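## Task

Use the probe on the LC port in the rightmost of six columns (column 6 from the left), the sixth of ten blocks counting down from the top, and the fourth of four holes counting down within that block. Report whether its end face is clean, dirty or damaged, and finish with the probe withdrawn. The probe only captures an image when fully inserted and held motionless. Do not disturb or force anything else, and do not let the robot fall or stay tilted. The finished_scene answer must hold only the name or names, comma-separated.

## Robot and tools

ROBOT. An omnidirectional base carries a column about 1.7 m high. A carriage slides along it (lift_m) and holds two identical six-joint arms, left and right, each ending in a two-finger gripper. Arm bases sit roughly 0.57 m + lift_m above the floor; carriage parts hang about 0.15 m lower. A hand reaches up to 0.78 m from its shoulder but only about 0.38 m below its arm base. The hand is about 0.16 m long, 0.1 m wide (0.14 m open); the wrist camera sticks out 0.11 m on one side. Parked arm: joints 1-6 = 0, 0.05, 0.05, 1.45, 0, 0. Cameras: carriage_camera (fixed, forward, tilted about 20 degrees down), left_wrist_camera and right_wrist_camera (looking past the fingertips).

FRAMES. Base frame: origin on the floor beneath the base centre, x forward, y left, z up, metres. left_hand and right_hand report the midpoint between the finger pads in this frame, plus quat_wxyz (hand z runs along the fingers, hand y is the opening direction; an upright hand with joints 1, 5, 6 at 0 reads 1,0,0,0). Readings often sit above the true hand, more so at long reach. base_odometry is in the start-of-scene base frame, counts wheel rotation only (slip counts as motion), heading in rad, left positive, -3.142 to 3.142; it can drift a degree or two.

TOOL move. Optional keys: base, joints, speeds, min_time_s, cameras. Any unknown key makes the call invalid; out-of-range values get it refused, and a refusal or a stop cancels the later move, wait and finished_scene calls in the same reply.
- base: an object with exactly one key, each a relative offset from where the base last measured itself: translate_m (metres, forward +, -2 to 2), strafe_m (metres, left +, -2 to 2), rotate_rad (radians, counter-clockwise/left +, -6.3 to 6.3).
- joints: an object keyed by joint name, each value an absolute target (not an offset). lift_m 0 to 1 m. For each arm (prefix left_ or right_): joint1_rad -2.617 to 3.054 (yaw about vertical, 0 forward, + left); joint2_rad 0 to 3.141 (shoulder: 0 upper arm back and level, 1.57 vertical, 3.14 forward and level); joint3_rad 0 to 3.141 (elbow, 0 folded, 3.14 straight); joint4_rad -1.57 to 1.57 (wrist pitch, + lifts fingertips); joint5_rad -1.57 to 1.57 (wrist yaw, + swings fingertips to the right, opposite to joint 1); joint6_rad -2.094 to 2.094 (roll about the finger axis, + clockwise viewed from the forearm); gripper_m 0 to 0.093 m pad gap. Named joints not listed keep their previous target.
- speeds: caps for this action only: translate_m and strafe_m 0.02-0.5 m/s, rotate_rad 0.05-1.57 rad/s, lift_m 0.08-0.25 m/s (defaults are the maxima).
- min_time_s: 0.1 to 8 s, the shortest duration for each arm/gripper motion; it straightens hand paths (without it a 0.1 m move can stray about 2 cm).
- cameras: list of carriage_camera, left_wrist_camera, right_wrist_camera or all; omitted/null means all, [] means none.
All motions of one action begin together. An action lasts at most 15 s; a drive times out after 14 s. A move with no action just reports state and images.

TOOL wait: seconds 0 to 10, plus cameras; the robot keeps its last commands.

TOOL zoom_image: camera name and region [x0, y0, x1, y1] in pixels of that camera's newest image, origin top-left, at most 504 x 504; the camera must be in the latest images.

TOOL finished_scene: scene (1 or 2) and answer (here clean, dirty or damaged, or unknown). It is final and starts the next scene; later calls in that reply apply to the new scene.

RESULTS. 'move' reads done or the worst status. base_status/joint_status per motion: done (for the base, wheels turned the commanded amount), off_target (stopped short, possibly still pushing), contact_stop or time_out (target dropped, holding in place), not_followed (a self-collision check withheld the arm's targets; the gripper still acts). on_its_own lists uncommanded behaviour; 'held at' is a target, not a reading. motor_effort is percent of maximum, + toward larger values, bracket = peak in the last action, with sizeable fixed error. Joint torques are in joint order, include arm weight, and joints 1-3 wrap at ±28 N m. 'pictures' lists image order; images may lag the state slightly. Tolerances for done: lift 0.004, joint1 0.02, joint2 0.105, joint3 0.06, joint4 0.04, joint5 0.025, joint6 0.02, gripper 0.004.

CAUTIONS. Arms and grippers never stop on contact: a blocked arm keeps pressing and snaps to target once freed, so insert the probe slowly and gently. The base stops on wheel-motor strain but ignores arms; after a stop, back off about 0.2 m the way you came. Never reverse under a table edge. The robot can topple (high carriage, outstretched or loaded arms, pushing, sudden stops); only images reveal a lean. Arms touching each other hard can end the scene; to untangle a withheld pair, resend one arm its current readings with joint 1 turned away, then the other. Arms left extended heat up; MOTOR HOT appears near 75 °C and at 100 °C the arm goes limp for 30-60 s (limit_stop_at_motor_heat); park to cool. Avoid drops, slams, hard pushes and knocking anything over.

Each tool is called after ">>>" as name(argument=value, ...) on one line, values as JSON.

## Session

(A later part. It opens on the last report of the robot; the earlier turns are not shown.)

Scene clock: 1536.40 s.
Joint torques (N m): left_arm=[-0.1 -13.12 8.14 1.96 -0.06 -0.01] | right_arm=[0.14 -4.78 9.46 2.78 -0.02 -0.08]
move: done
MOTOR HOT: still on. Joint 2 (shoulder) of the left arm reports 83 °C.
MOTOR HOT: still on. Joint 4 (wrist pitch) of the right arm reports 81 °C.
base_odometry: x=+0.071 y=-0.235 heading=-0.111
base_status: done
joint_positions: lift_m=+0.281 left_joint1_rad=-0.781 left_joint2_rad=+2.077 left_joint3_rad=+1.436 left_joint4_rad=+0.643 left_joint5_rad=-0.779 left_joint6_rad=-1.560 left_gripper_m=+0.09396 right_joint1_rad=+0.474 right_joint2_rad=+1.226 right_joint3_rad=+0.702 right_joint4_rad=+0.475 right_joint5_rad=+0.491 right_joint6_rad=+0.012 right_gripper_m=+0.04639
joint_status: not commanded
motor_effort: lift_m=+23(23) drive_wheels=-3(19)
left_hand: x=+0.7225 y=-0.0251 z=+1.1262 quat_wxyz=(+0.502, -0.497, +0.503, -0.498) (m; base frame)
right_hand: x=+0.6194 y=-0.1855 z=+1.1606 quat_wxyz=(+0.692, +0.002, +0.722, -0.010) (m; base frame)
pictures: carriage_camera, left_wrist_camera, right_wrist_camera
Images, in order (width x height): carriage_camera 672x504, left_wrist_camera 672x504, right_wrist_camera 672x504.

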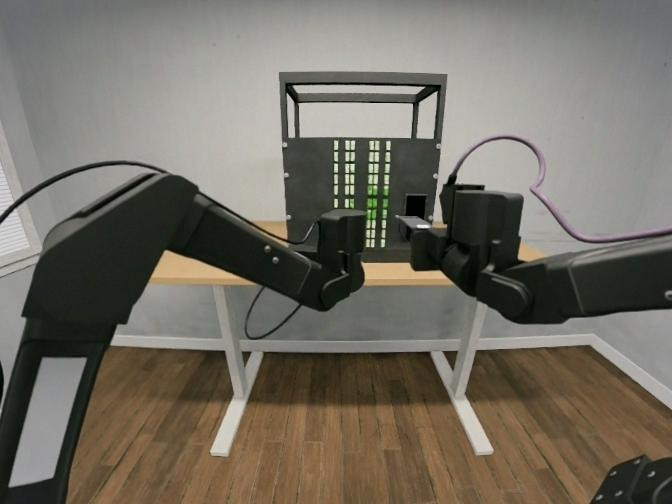

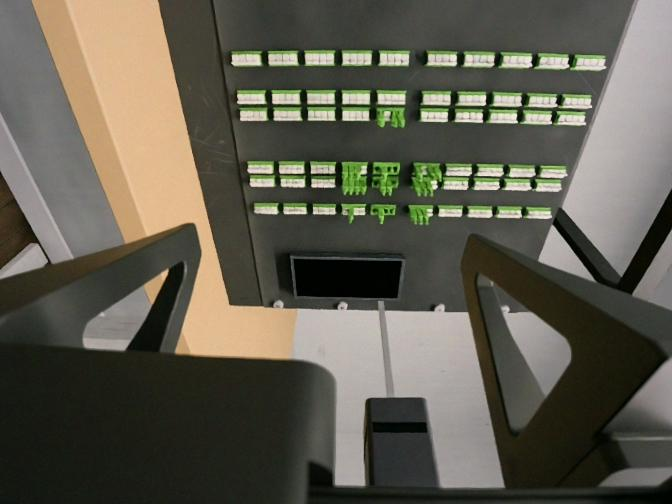

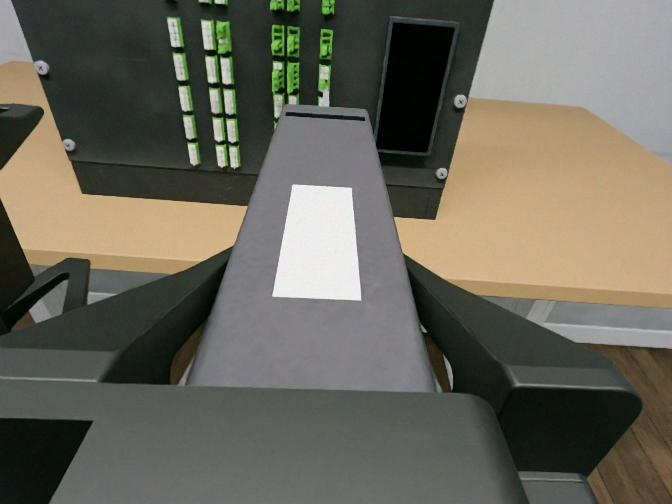

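>>> move(base={"translate_m": 0.11}, speeds={"translate_m": 0.15}, cameras=["right_wrist_camera", "left_wrist_camera"])

>>> zoom_image(camera="left_wrist_camera", region=[360, 260, 410, 330])

>>> zoom_image(camera="right_wrist_camera", region=[300, 40, 350, 110])

Scene clock: 1551.57 s.
Joint torques (N m): left_arm=[-0.08 -13.11 8.27 1.92 -0.09 -0.05] | right_arm=[0.14 -4.7 9.4 2.75 0.01 -0.08]
move: done
MOTOR HOT: still on. Joint 2 (shoulder) of the left arm reports 83 °C.
MOTOR HOT: still on. Joint 4 (wrist pitch) of the right arm reports 81 °C.
base_odometry: x=+0.180 y=-0.247 heading=-0.112
base_status: done
joint_positions: lift_m=+0.281 left_joint1_rad=-0.781 left_joint2_rad=+2.077 left_joint3_rad=+1.436 left_joint4_rad=+0.643 left_joint5_rad=-0.779 left_joint6_rad=-1.560 left_gripper_m=+0.09396 right_joint1_rad=+0.474 right_joint2_rad=+1.226 right_joint3_rad=+0.702 right_joint4_rad=+0.476 right_joint5_rad=+0.490 right_joint6_rad=+0.012 right_gripper_m=+0.04639
joint_status: not commanded
motor_effort: lift_m=+23(23) drive_wheels=-10(15)
left_hand: x=+0.7227 y=-0.0247 z=+1.1262 quat_wxyz=(+0.502, -0.497, +0.502, -0.498) (m; base frame)
right_hand: x=+0.6194 y=-0.1854 z=+1.1608 quat_wxyz=(+0.692, +0.002, +0.722, -0.009) (m; base frame)
pictures: left_wrist_camera, right_wrist_camera
Images, in order (width x height): left_wrist_camera 672x504, right_wrist_camera 672x504.

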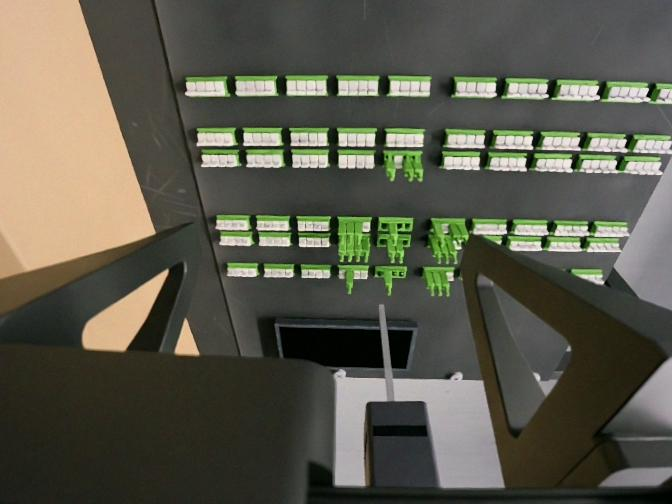

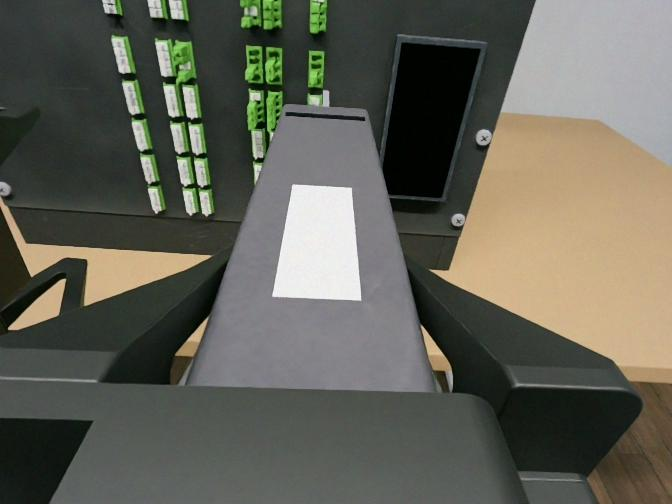

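Scaled by 7.200 from the camera's 672x504 image, which has a finer 960x720 frame.

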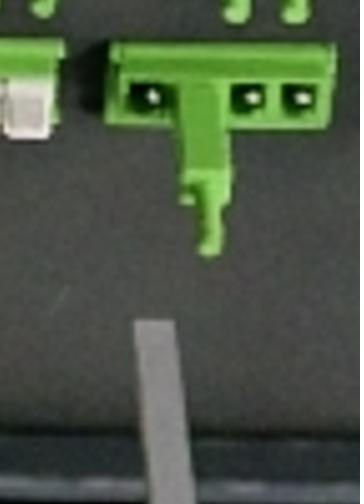

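Scaled by 7.200 from the camera's 672x504 image, which has a finer 960x720 frame.

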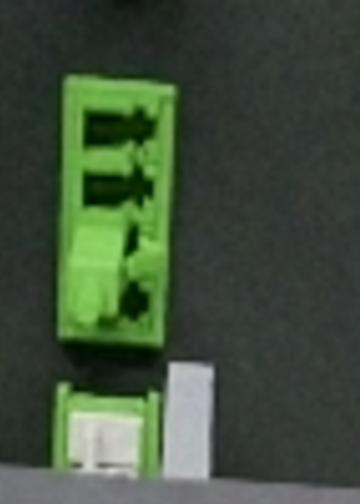

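>>> zoom_image(camera="right_wrist_camera", region=[232, 0, 292, 60])

>>> zoom_image(camera="right_wrist_camera", region=[232, 40, 292, 100])

>>> zoom_image(camera="right_wrist_camera", region=[296, 40, 340, 90])

>>> zoom_image(camera="right_wrist_camera", region=[100, 0, 220, 100])

Scaled by 8.400 from the camera's 672x504 image, which has a finer 960x720 frame.

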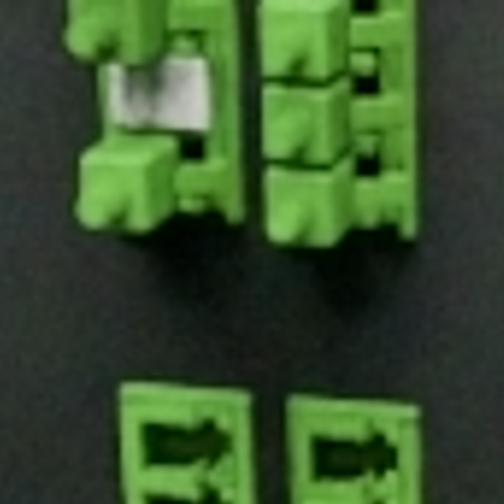

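Scaled by 8.400 from the camera's 672x504 image, which has a finer 960x720 frame.

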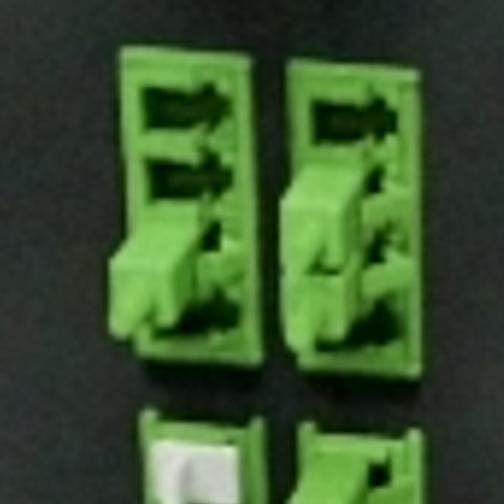

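Scaled by 10.080 from the camera's 672x504 image, which has a finer 960x720 frame.

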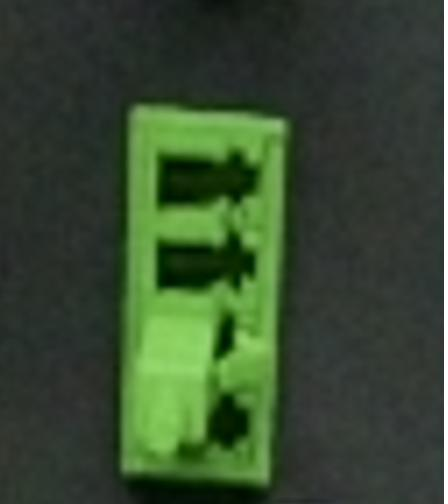

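Scaled by 4.200 from the camera's 672x504 image, which has a finer 960x720 frame.

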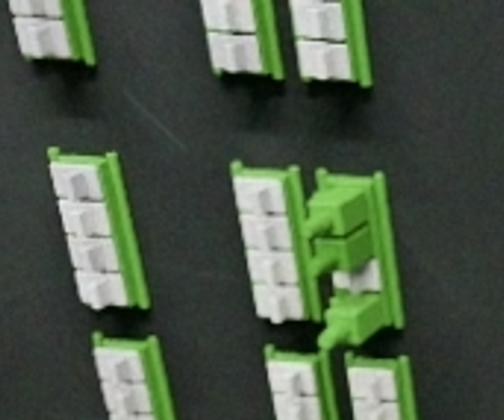

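>>> move(base={"translate_m": -0.08}, speeds={"translate_m": 0.15}, cameras=[])

>>> move(base={"rotate_rad": 0.065}, speeds={"rotate_rad": 0.1}, joints={"right_joint5_rad": 0.555}, min_time_s=0.7, cameras=[])

>>> move(base={"strafe_m": -0.027}, speeds={"strafe_m": 0.05}, cameras=["right_wrist_camera", "left_wrist_camera"])

Scene clock: 1605.00 s.
Joint torques (N m): left_arm=[-0.17 -13.2 8.1 1.94 -0.07 -0.03] | right_arm=[0.1 -4.75 9.42 2.79 0.01 -0.06]
move: done
MOTOR HOT: still on. Joint 2 (shoulder) of the left arm reports 84 °C.
MOTOR HOT: still on. Joint 4 (wrist pitch) of the right arm reports 83 °C.
base_odometry: x=+0.100 y=-0.239 heading=-0.112
base_status: done
joint_positions: lift_m=+0.281 left_joint1_rad=-0.781 left_joint2_rad=+2.077 left_joint3_rad=+1.436 left_joint4_rad=+0.643 left_joint5_rad=-0.779 left_joint6_rad=-1.560 left_gripper_m=+0.09396 right_joint1_rad=+0.474 right_joint2_rad=+1.226 right_joint3_rad=+0.702 right_joint4_rad=+0.477 right_joint5_rad=+0.491 right_joint6_rad=+0.012 right_gripper_m=+0.04639
joint_status: not commanded
motor_effort: lift_m=+23(23) drive_wheels=-3(18)
left_hand: x=+0.7226 y=-0.0249 z=+1.1263 quat_wxyz=(+0.502, -0.497, +0.502, -0.498) (m; base frame)
right_hand: x=+0.6194 y=-0.1855 z=+1.1611 quat_wxyz=(+0.693, +0.003, +0.721, -0.009) (m; base frame)
pictures: none
No camera images: "cameras" was empty.

Scene clock: 1606.10 s.
Joint torques (N m): left_arm=[-0.29 -13.26 8.23 1.94 -0.05 -0.02] | right_arm=[0.12 -4.72 9.39 2.74 0.11 -0.05]
move: done
MOTOR HOT: still on. Joint 2 (shoulder) of the left arm reports 84 °C.
MOTOR HOT: still on. Joint 4 (wrist pitch) of the right arm reports 83 °C.
base_odometry: x=+0.100 y=-0.239 heading=-0.048
base_status: done
joint_positions: lift_m=+0.281 left_joint1_rad=-0.781 left_joint2_rad=+2.077 left_joint3_rad=+1.436 left_joint4_rad=+0.643 left_joint5_rad=-0.780 left_joint6_rad=-1.560 left_gripper_m=+0.09396 right_joint1_rad=+0.474 right_joint2_rad=+1.226 right_joint3_rad=+0.702 right_joint4_rad=+0.478 right_joint5_rad=+0.544 right_joint6_rad=+0.012 right_gripper_m=+0.04639
joint_status: all done
motor_effort: lift_m=+23(23) drive_wheels=-8(17)
left_hand: x=+0.7227 y=-0.0246 z=+1.1263 quat_wxyz=(+0.502, -0.497, +0.502, -0.498) (m; base frame)
right_hand: x=+0.6190 y=-0.1946 z=+1.1614 quat_wxyz=(+0.693, +0.021, +0.721, -0.028) (m; base frame)
pictures: none
No camera images: "cameras" was empty.

Scene clock: 1607.17 s.
Joint torques (N m): left_arm=[-0.28 -13.27 8.1 1.95 -0.09 -0.04] | right_arm=[0.1 -4.74 9.36 2.77 0.05 -0.07]
move: done
MOTOR HOT: still on. Joint 2 (shoulder) of the left arm reports 85 °C.
MOTOR HOT: still on. Joint 4 (wrist pitch) of the right arm reports 83 °C.
base_odometry: x=+0.099 y=-0.265 heading=-0.048
base_status: done
joint_positions: lift_m=+0.281 left_joint1_rad=-0.781 left_joint2_rad=+2.077 left_joint3_rad=+1.436 left_joint4_rad=+0.643 left_joint5_rad=-0.780 left_joint6_rad=-1.560 left_gripper_m=+0.09396 right_joint1_rad=+0.474 right_joint2_rad=+1.226 right_joint3_rad=+0.702 right_joint4_rad=+0.478 right_joint5_rad=+0.550 right_joint6_rad=+0.012 right_gripper_m=+0.04639
joint_status: not commanded
motor_effort: lift_m=+23(23) drive_wheels=+11(20)
left_hand: x=+0.7227 y=-0.0246 z=+1.1263 quat_wxyz=(+0.502, -0.497, +0.502, -0.498) (m; base frame)
right_hand: x=+0.6189 y=-0.1957 z=+1.1614 quat_wxyz=(+0.693, +0.023, +0.720, -0.030) (m; base frame)
pictures: left_wrist_camera, right_wrist_camera
Images, in order (width x height): left_wrist_camera 672x504, right_wrist_camera 672x504.

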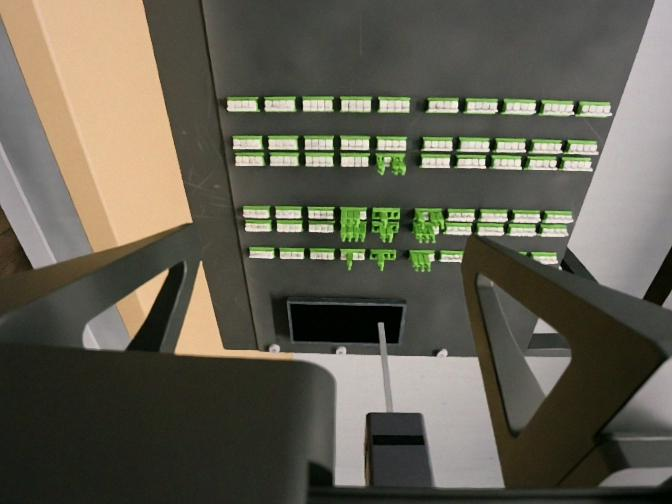

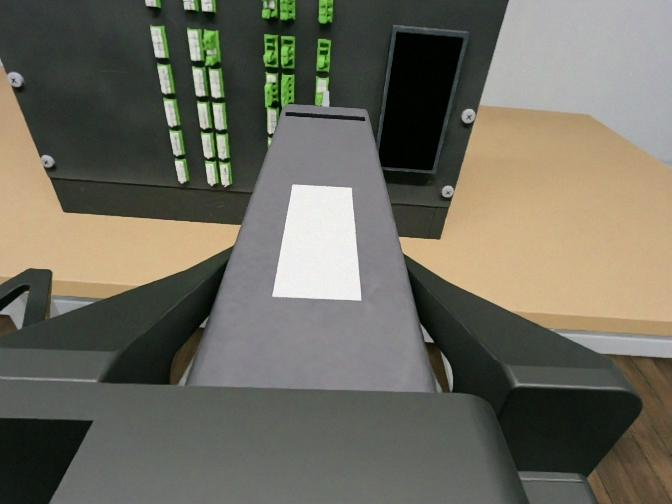

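>>> move(base={"translate_m": 0.07}, speeds={"translate_m": 0.15}, cameras=["right_wrist_camera", "left_wrist_camera"])

>>> zoom_image(camera="right_wrist_camera", region=[296, 30, 346, 110])

>>> zoom_image(camera="left_wrist_camera", region=[350, 270, 410, 350])

Scene clock: 1611.47 s.
Joint torques (N m): left_arm=[-0.29 -13.42 8.06 1.96 -0.05 -0.02] | right_arm=[0.13 -4.81 9.32 2.75 0.07 -0.07]
move: done
MOTOR HOT: still on. Joint 2 (shoulder) of the left arm reports 85 °C.
MOTOR HOT: still on. Joint 4 (wrist pitch) of the right arm reports 83 °C.
base_odometry: x=+0.168 y=-0.269 heading=-0.049
base_status: done
joint_positions: lift_m=+0.281 left_joint1_rad=-0.780 left_joint2_rad=+2.077 left_joint3_rad=+1.436 left_joint4_rad=+0.643 left_joint5_rad=-0.779 left_joint6_rad=-1.560 left_gripper_m=+0.09396 right_joint1_rad=+0.474 right_joint2_rad=+1.226 right_joint3_rad=+0.702 right_joint4_rad=+0.479 right_joint5_rad=+0.550 right_joint6_rad=+0.012 right_gripper_m=+0.04639
joint_status: not commanded
motor_effort: lift_m=+23(23) drive_wheels=-9(20)
left_hand: x=+0.7230 y=-0.0243 z=+1.1263 quat_wxyz=(+0.503, -0.497, +0.502, -0.498) (m; base frame)
right_hand: x=+0.6190 y=-0.1957 z=+1.1617 quat_wxyz=(+0.693, +0.024, +0.720, -0.030) (m; base frame)
pictures: left_wrist_camera, right_wrist_camera
Images, in order (width x height): left_wrist_camera 672x504, right_wrist_camera 672x504.

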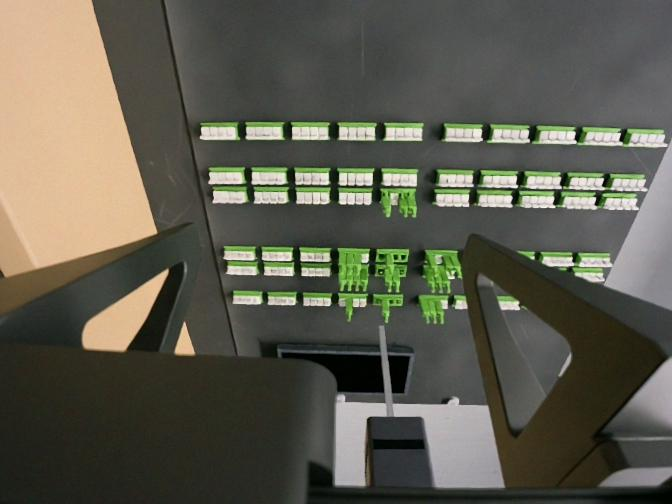

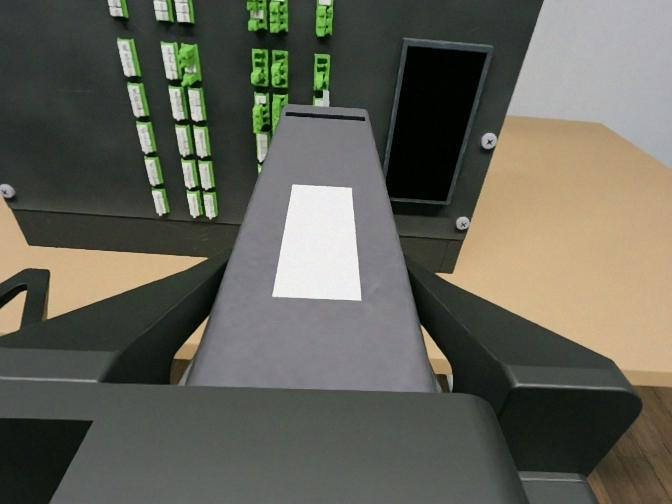

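Scaled by 6.300 from the camera's 672x504 image, which has a finer 960x720 frame.

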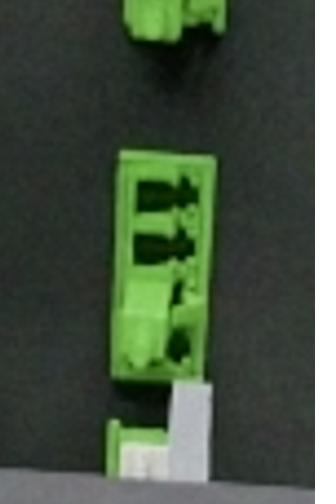

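Scaled by 6.300 from the camera's 672x504 image, which has a finer 960x720 frame.

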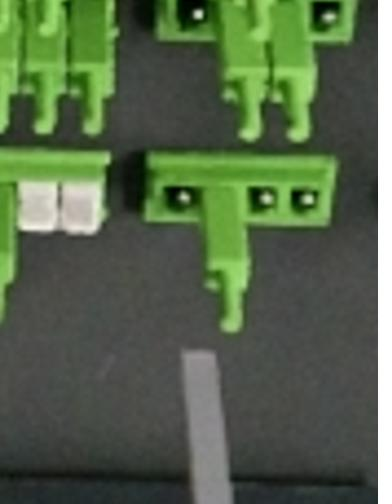

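>>> move(base={"strafe_m": 0.0053}, speeds={"strafe_m": 0.03}, cameras=["right_wrist_camera", "left_wrist_camera"])

>>> zoom_image(camera="right_wrist_camera", region=[300, 45, 340, 110])

>>> zoom_image(camera="left_wrist_camera", region=[360, 285, 410, 345])

Scene clock: 1635.27 s.
Joint torques (N m): left_arm=[-0.4 -13.55 7.88 1.99 -0.07 0.01] | right_arm=[0.08 -4.78 9.35 2.76 0.04 -0.08]
move: done
MOTOR HOT: still on. Joint 2 (shoulder) of the left arm reports 85 °C.
MOTOR HOT: still on. Joint 4 (wrist pitch) of the right arm reports 85 °C.
base_odometry: x=+0.169 y=-0.264 heading=-0.050
base_status: done
joint_positions: lift_m=+0.281 left_joint1_rad=-0.781 left_joint2_rad=+2.077 left_joint3_rad=+1.436 left_joint4_rad=+0.643 left_joint5_rad=-0.779 left_joint6_rad=-1.560 left_gripper_m=+0.09396 right_joint1_rad=+0.475 right_joint2_rad=+1.226 right_joint3_rad=+0.702 right_joint4_rad=+0.479 right_joint5_rad=+0.550 right_joint6_rad=+0.012 right_gripper_m=+0.04639
joint_status: not commanded
motor_effort: lift_m=+23(23) drive_wheels=+7(12)
left_hand: x=+0.7227 y=-0.0247 z=+1.1263 quat_wxyz=(+0.502, -0.497, +0.502, -0.498) (m; base frame)
right_hand: x=+0.6188 y=-0.1953 z=+1.1617 quat_wxyz=(+0.693, +0.023, +0.720, -0.030) (m; base frame)
pictures: left_wrist_camera, right_wrist_camera
Images, in order (width x height): left_wrist_camera 672x504, right_wrist_camera 672x504.

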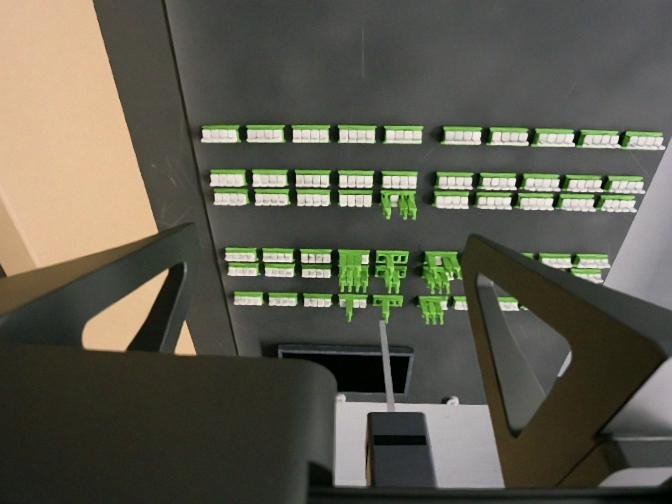

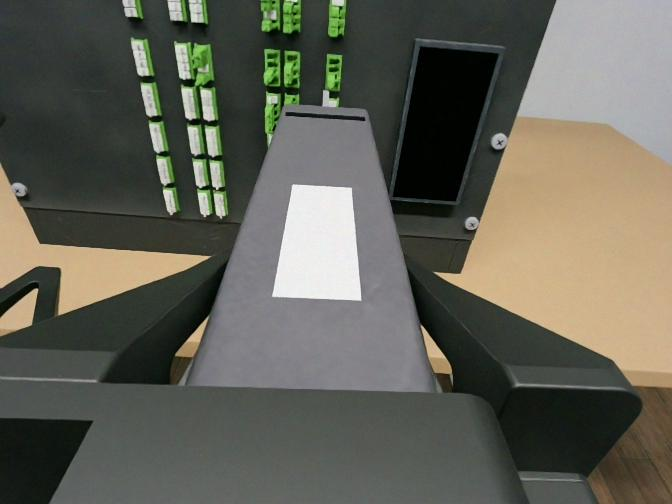

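Scaled by 7.754 from the camera's 672x504 image, which has a finer 960x720 frame.

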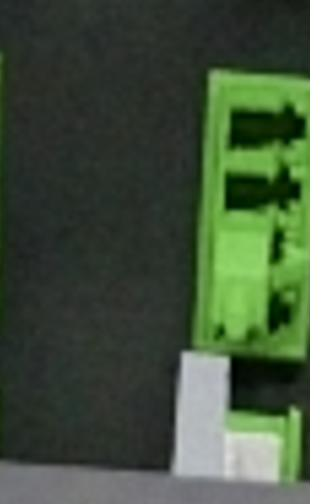

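Scaled by 8.400 from the camera's 672x504 image, which has a finer 960x720 frame.

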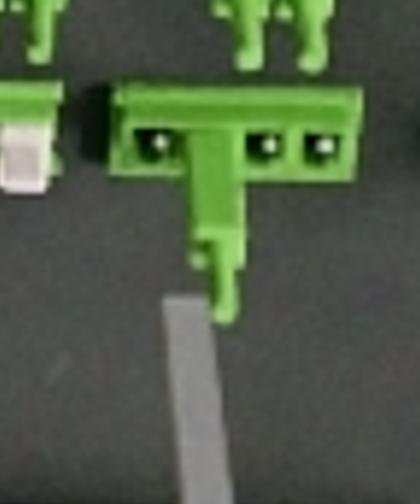

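>>> move(cameras=["right_wrist_camera", "left_wrist_camera"])

>>> zoom_image(camera="left_wrist_camera", region=[360, 285, 410, 345])

Scene clock: 1647.73 s.
Joint torques (N m): left_arm=[-0.18 -13.15 8.13 1.96 -0.05 -0.02] | right_arm=[0.03 -4.74 9.4 2.74 0.04 -0.07]
MOTOR HOT: still on. Joint 2 (shoulder) of the left arm reports 85 °C.
MOTOR HOT: still on. Joint 4 (wrist pitch) of the right arm reports 86 °C.
base_odometry: x=+0.169 y=-0.264 heading=-0.050
base_status: done
joint_positions: lift_m=+0.281 left_joint1_rad=-0.781 left_joint2_rad=+2.077 left_joint3_rad=+1.436 left_joint4_rad=+0.643 left_joint5_rad=-0.779 left_joint6_rad=-1.560 left_gripper_m=+0.09396 right_joint1_rad=+0.475 right_joint2_rad=+1.226 right_joint3_rad=+0.702 right_joint4_rad=+0.479 right_joint5_rad=+0.550 right_joint6_rad=+0.012 right_gripper_m=+0.04639
joint_status: not commanded
motor_effort: lift_m=+23(23) drive_wheels=+8(12)
left_hand: x=+0.7227 y=-0.0247 z=+1.1263 quat_wxyz=(+0.502, -0.497, +0.502, -0.498) (m; base frame)
right_hand: x=+0.6188 y=-0.1953 z=+1.1617 quat_wxyz=(+0.693, +0.023, +0.720, -0.030) (m; base frame)
pictures: left_wrist_camera, right_wrist_camera
Images, in order (width x height): left_wrist_camera 672x504, right_wrist_camera 672x504.

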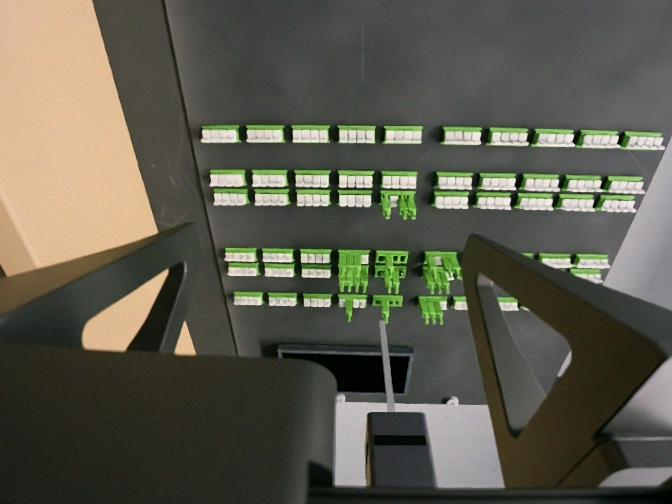

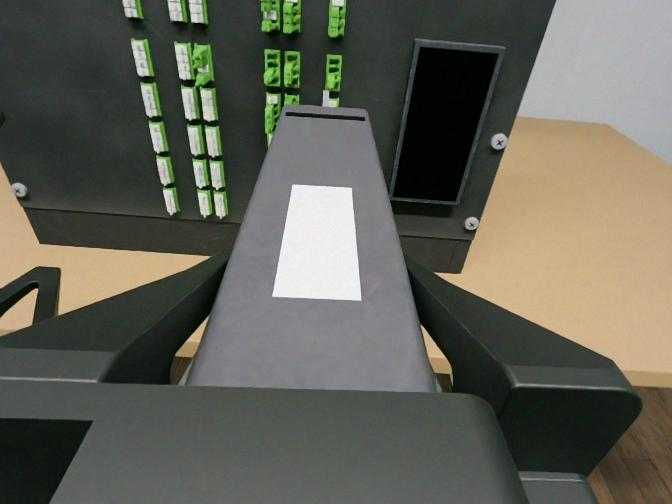

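Scaled by 8.400 from the camera's 672x504 image, which has a finer 960x720 frame.

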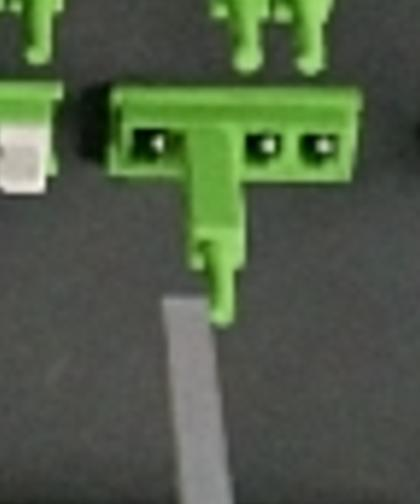

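>>> move(joints={"lift_m": 0.2794}, base={"strafe_m": -0.0022}, speeds={"strafe_m": 0.03}, cameras=["right_wrist_camera", "left_wrist_camera"])

>>> zoom_image(camera="left_wrist_camera", region=[360, 285, 410, 345])

>>> zoom_image(camera="right_wrist_camera", region=[306, 45, 346, 110])

Scene clock: 1658.50 s.
Joint torques (N m): left_arm=[-0.34 -13.33 8.16 1.95 -0.03 -0.07] | right_arm=[0.02 -4.77 9.37 2.76 0.04 -0.06]
move: done
MOTOR HOT: still on. Joint 2 (shoulder) of the left arm reports 85 °C.
MOTOR HOT: still on. Joint 4 (wrist pitch) of the right arm reports 86 °C.
base_odometry: x=+0.169 y=-0.266 heading=-0.050
base_status: done
joint_positions: lift_m=+0.280 left_joint1_rad=-0.781 left_joint2_rad=+2.077 left_joint3_rad=+1.436 left_joint4_rad=+0.643 left_joint5_rad=-0.779 left_joint6_rad=-1.560 left_gripper_m=+0.09396 right_joint1_rad=+0.475 right_joint2_rad=+1.226 right_joint3_rad=+0.702 right_joint4_rad=+0.479 right_joint5_rad=+0.550 right_joint6_rad=+0.012 right_gripper_m=+0.04639
joint_status: all done
motor_effort: lift_m=+22(23) drive_wheels=+6(11)
left_hand: x=+0.7227 y=-0.0247 z=+1.1252 quat_wxyz=(+0.502, -0.497, +0.502, -0.498) (m; base frame)
right_hand: x=+0.6188 y=-0.1953 z=+1.1606 quat_wxyz=(+0.693, +0.023, +0.720, -0.030) (m; base frame)
pictures: left_wrist_camera, right_wrist_camera
Images, in order (width x height): left_wrist_camera 672x504, right_wrist_camera 672x504.

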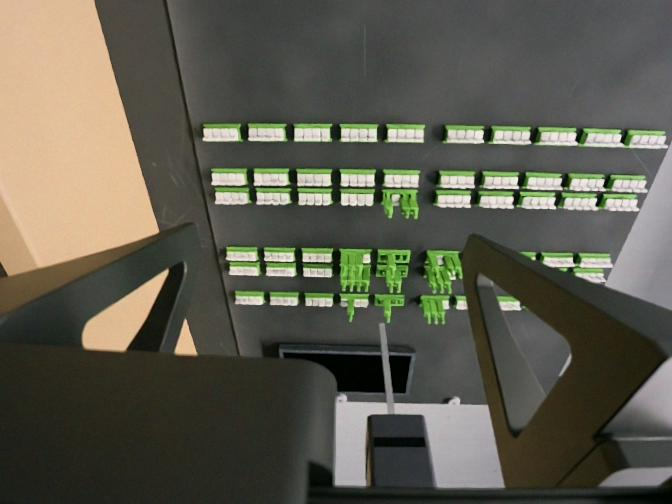

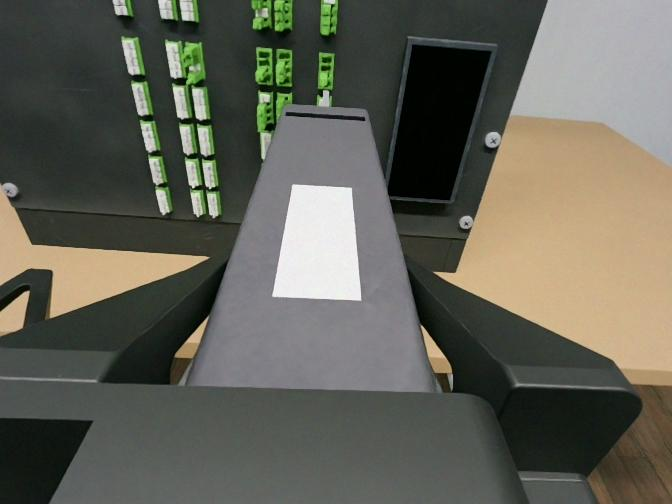

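Scaled by 8.400 from the camera's 672x504 image, which has a finer 960x720 frame.

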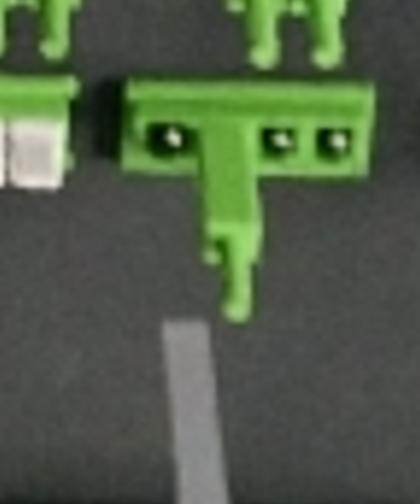

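Scaled by 7.754 from the camera's 672x504 image, which has a finer 960x720 frame.

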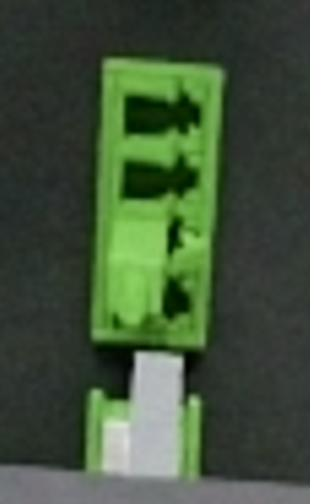

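>>> move(joints={"lift_m": 0.2801}, base={"rotate_rad": 0.004}, speeds={"rotate_rad": 0.05}, cameras=["right_wrist_camera", "left_wrist_camera"])

>>> zoom_image(camera="left_wrist_camera", region=[360, 285, 410, 345])

>>> zoom_image(camera="right_wrist_camera", region=[306, 45, 346, 110])

Scene clock: 1676.67 s.
Joint torques (N m): left_arm=[-0.2 -13.04 8.13 1.97 -0.05 -0.01] | right_arm=[0.08 -4.71 9.42 2.75 0.07 -0.08]
move: done
MOTOR HOT: still on. Joint 2 (shoulder) of the left arm reports 86 °C.
MOTOR HOT: still on. Joint 4 (wrist pitch) of the right arm reports 87 °C.
base_odometry: x=+0.169 y=-0.266 heading=-0.046
base_status: done
joint_positions: lift_m=+0.280 left_joint1_rad=-0.781 left_joint2_rad=+2.077 left_joint3_rad=+1.436 left_joint4_rad=+0.643 left_joint5_rad=-0.779 left_joint6_rad=-1.560 left_gripper_m=+0.09396 right_joint1_rad=+0.475 right_joint2_rad=+1.226 right_joint3_rad=+0.702 right_joint4_rad=+0.478 right_joint5_rad=+0.551 right_joint6_rad=+0.012 right_gripper_m=+0.04639
joint_status: all done
motor_effort: lift_m=+28(29) drive_wheels=+4(7)
left_hand: x=+0.7227 y=-0.0247 z=+1.1253 quat_wxyz=(+0.502, -0.497, +0.502, -0.498) (m; base frame)
right_hand: x=+0.6188 y=-0.1954 z=+1.1606 quat_wxyz=(+0.693, +0.023, +0.720, -0.030) (m; base frame)
pictures: left_wrist_camera, right_wrist_camera
Images, in order (width x height): left_wrist_camera 672x504, right_wrist_camera 672x504.

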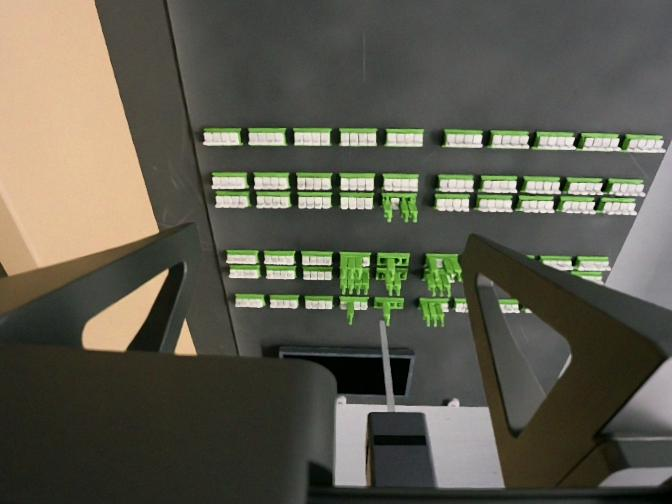

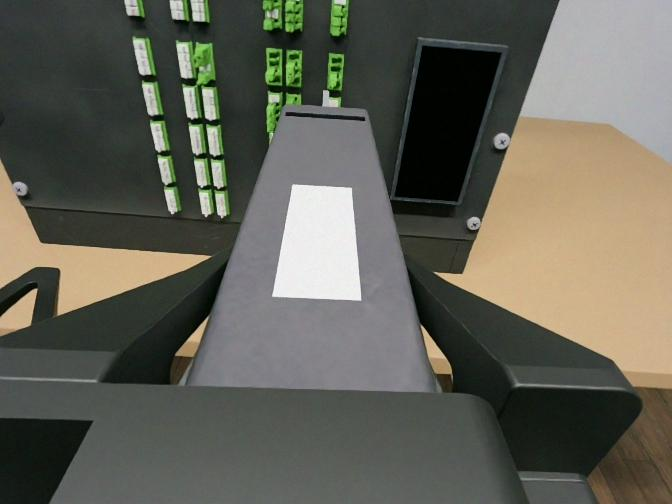

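Scaled by 8.400 from the camera's 672x504 image, which has a finer 960x720 frame.

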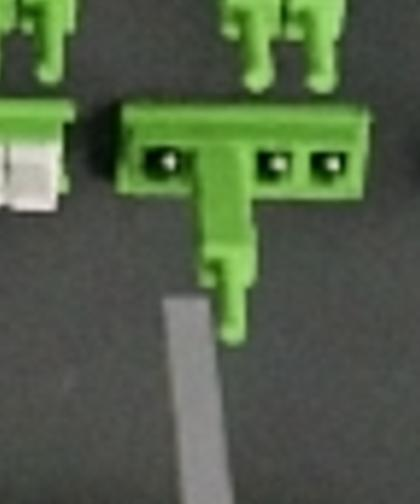

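Scaled by 7.754 from the camera's 672x504 image, which has a finer 960x720 frame.

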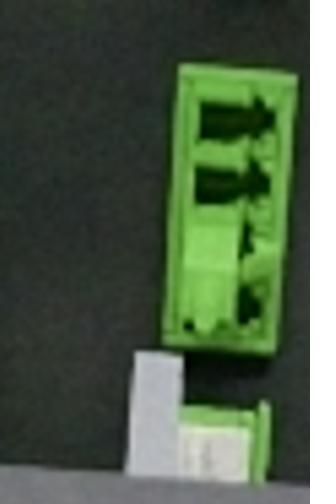

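>>> move(base={"strafe_m": -0.0024}, speeds={"strafe_m": 0.03}, cameras=["right_wrist_camera", "left_wrist_camera"])

>>> zoom_image(camera="left_wrist_camera", region=[360, 285, 410, 345])

>>> zoom_image(camera="right_wrist_camera", region=[306, 45, 346, 110])

Scene clock: 1692.23 s.
Joint torques (N m): left_arm=[-0.17 -13.12 8.06 1.92 -0.03 0] | right_arm=[0.1 -4.78 9.33 2.73 0.03 -0.07]
move: done
MOTOR HOT: still on. Joint 2 (shoulder) of the left arm reports 86 °C.
MOTOR HOT: still on. Joint 4 (wrist pitch) of the right arm reports 87 °C.
base_odometry: x=+0.168 y=-0.268 heading=-0.045
base_status: done
joint_positions: lift_m=+0.280 left_joint1_rad=-0.781 left_joint2_rad=+2.077 left_joint3_rad=+1.436 left_joint4_rad=+0.643 left_joint5_rad=-0.779 left_joint6_rad=-1.560 left_gripper_m=+0.09396 right_joint1_rad=+0.475 right_joint2_rad=+1.226 right_joint3_rad=+0.702 right_joint4_rad=+0.478 right_joint5_rad=+0.551 right_joint6_rad=+0.012 right_gripper_m=+0.04639
joint_status: not commanded
motor_effort: lift_m=+28(28) drive_wheels=+7(11)
left_hand: x=+0.7226 y=-0.0249 z=+1.1254 quat_wxyz=(+0.502, -0.497, +0.502, -0.498) (m; base frame)
right_hand: x=+0.6188 y=-0.1955 z=+1.1606 quat_wxyz=(+0.693, +0.024, +0.720, -0.030) (m; base frame)
pictures: left_wrist_camera, right_wrist_camera
Images, in order (width x height): left_wrist_camera 672x504, right_wrist_camera 672x504.

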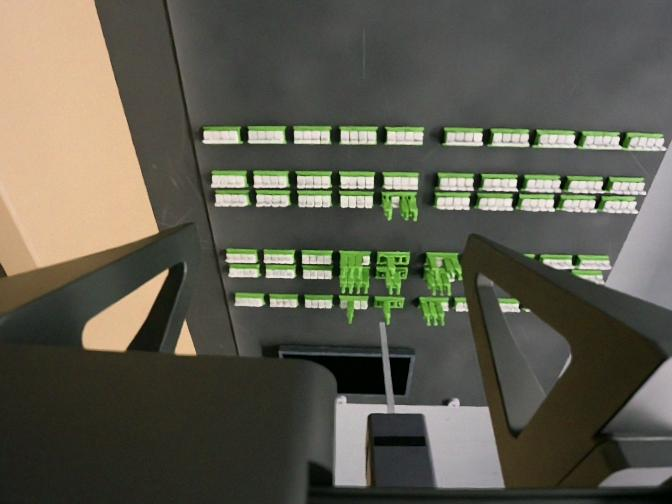

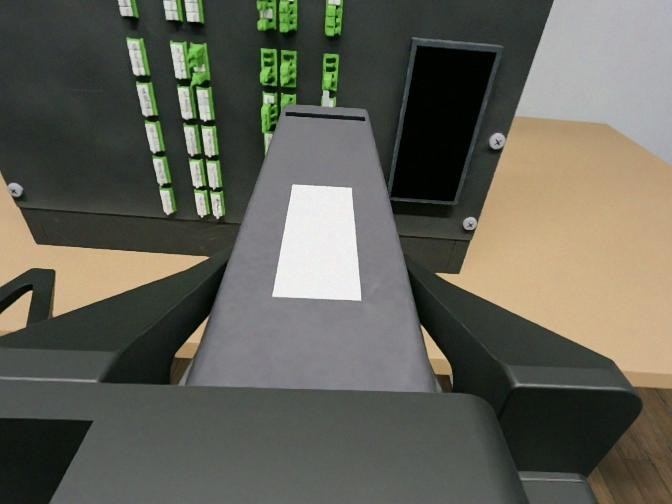

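Scaled by 8.400 from the camera's 672x504 image, which has a finer 960x720 frame.

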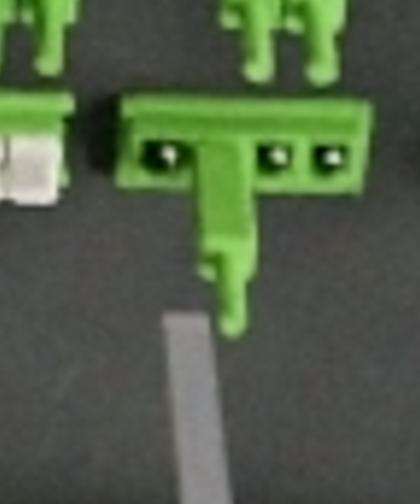

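Scaled by 7.754 from the camera's 672x504 image, which has a finer 960x720 frame.

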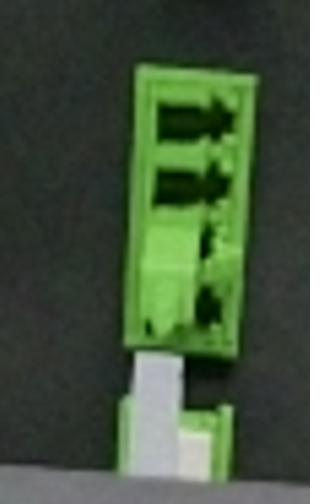

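>>> move(base={"translate_m": 0.01}, speeds={"translate_m": 0.03}, cameras=["right_wrist_camera", "left_wrist_camera"])

>>> zoom_image(camera="left_wrist_camera", region=[360, 295, 410, 345])

>>> zoom_image(camera="right_wrist_camera", region=[306, 50, 346, 110])

Scene clock: 1701.53 s.
Joint torques (N m): left_arm=[-0.5 -13.08 7.99 1.97 -0.08 -0.07] | right_arm=[0.06 -4.82 9.31 2.74 0.03 -0.07]
move: done
MOTOR HOT: still on. Joint 2 (shoulder) of the left arm reports 86 °C.
MOTOR HOT: still on. Joint 4 (wrist pitch) of the right arm reports 87 °C.
base_odometry: x=+0.178 y=-0.269 heading=-0.044
base_status: done
joint_positions: lift_m=+0.280 left_joint1_rad=-0.779 left_joint2_rad=+2.077 left_joint3_rad=+1.436 left_joint4_rad=+0.643 left_joint5_rad=-0.780 left_joint6_rad=-1.560 left_gripper_m=+0.09396 right_joint1_rad=+0.475 right_joint2_rad=+1.226 right_joint3_rad=+0.702 right_joint4_rad=+0.479 right_joint5_rad=+0.551 right_joint6_rad=+0.012 right_gripper_m=+0.04639
joint_status: not commanded
motor_effort: lift_m=+28(28) drive_wheels=-3(16)
left_hand: x=+0.7232 y=-0.0239 z=+1.1254 quat_wxyz=(+0.503, -0.498, +0.502, -0.498) (m; base frame)
right_hand: x=+0.6188 y=-0.1955 z=+1.1607 quat_wxyz=(+0.693, +0.024, +0.720, -0.030) (m; base frame)
pictures: left_wrist_camera, right_wrist_camera
Images, in order (width x height): left_wrist_camera 672x504, right_wrist_camera 672x504.

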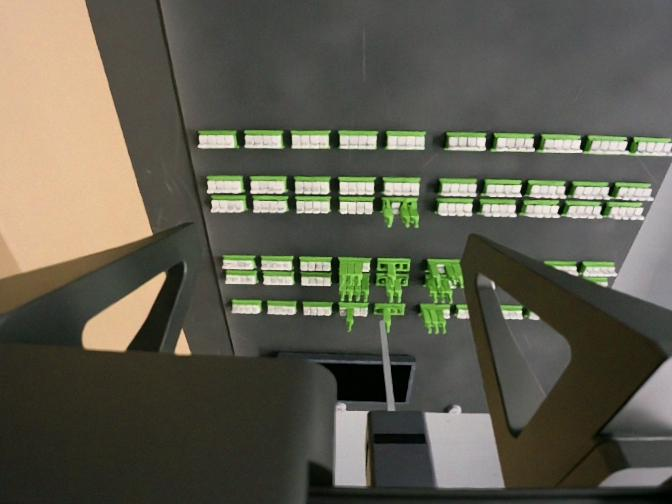

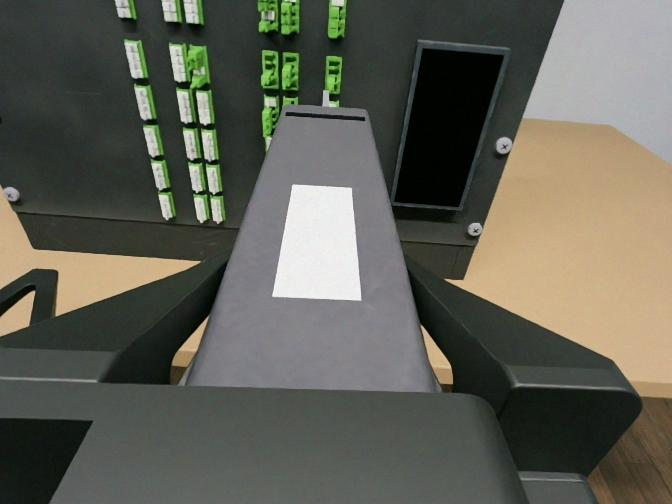

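Scaled by 10.080 from the camera's 672x504 image, which has a finer 960x720 frame.

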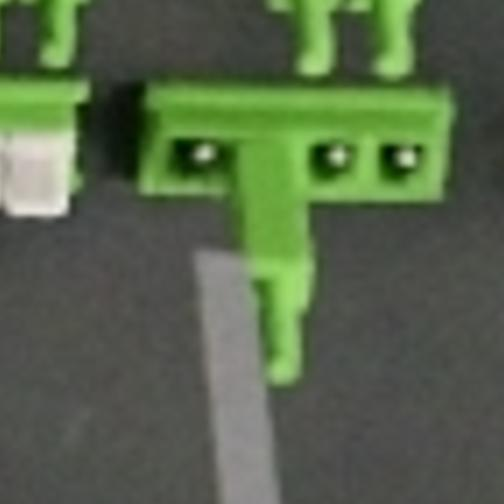

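Scaled by 8.400 from the camera's 672x504 image, which has a finer 960x720 frame.

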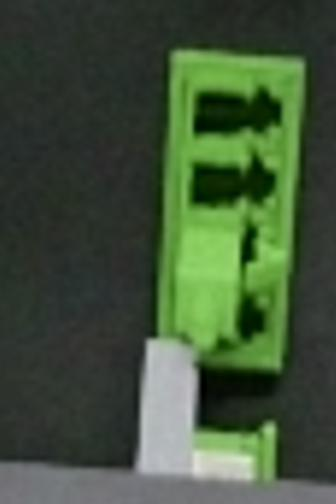

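>>> move(base={"strafe_m": -0.0018}, speeds={"strafe_m": 0.02}, cameras=["right_wrist_camera", "left_wrist_camera"])

>>> zoom_image(camera="right_wrist_camera", region=[306, 50, 346, 110])

Scene clock: 1708.00 s.
Joint torques (N m): left_arm=[-0.42 -13.49 7.99 1.97 -0.08 0] | right_arm=[0.13 -4.93 9.4 2.76 -0.01 -0.06]
move: done
MOTOR HOT: still on. Joint 2 (shoulder) of the left arm reports 86 °C.
MOTOR HOT: still on. Joint 4 (wrist pitch) of the right arm reports 87 °C.
base_odometry: x=+0.178 y=-0.270 heading=-0.044
base_status: done
joint_positions: lift_m=+0.280 left_joint1_rad=-0.779 left_joint2_rad=+2.077 left_joint3_rad=+1.436 left_joint4_rad=+0.643 left_joint5_rad=-0.780 left_joint6_rad=-1.560 left_gripper_m=+0.09396 right_joint1_rad=+0.475 right_joint2_rad=+1.226 right_joint3_rad=+0.702 right_joint4_rad=+0.479 right_joint5_rad=+0.551 right_joint6_rad=+0.012 right_gripper_m=+0.04639
joint_status: not commanded
motor_effort: lift_m=+28(28) drive_wheels=+8(14)
left_hand: x=+0.7231 y=-0.0241 z=+1.1254 quat_wxyz=(+0.503, -0.497, +0.502, -0.498) (m; base frame)
right_hand: x=+0.6188 y=-0.1955 z=+1.1608 quat_wxyz=(+0.693, +0.024, +0.720, -0.030) (m; base frame)
pictures: left_wrist_camera, right_wrist_camera
Images, in order (width x height): left_wrist_camera 672x504, right_wrist_camera 672x504.

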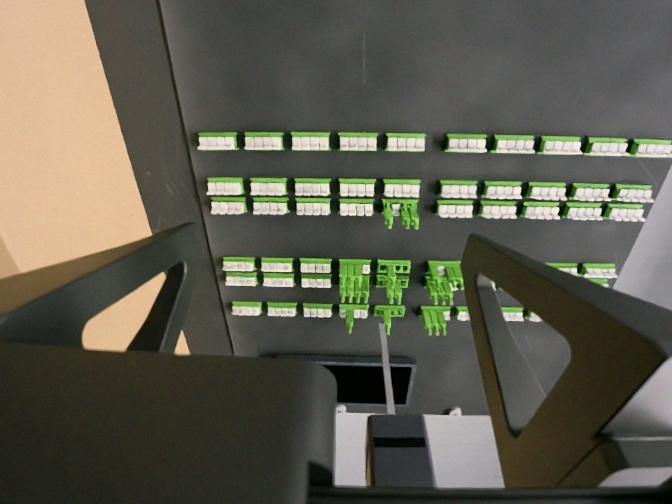

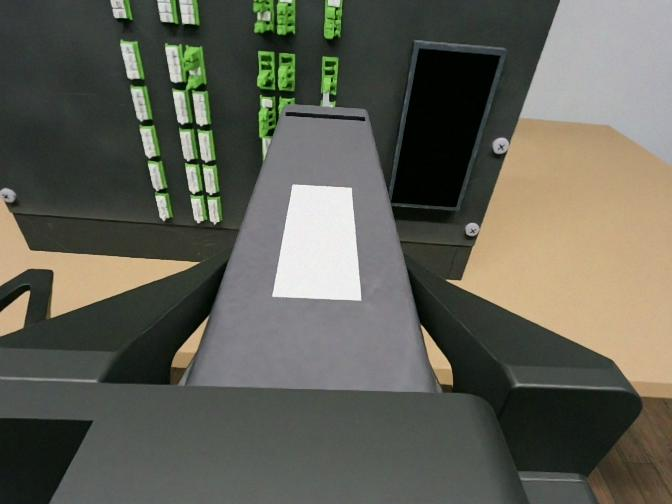

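Scaled by 8.400 from the camera's 672x504 image, which has a finer 960x720 frame.

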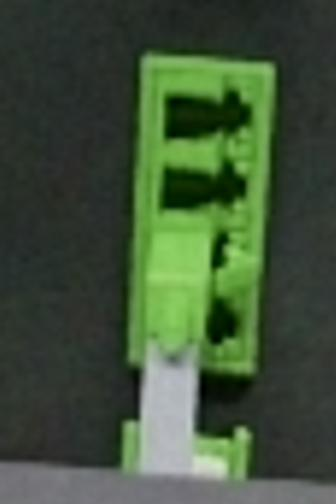

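>>> zoom_image(camera="left_wrist_camera", region=[360, 295, 410, 345])

Scaled by 10.080 from the camera's 672x504 image, which has a finer 960x720 frame.

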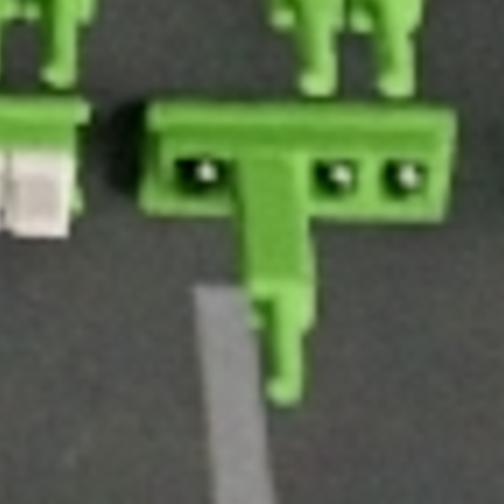

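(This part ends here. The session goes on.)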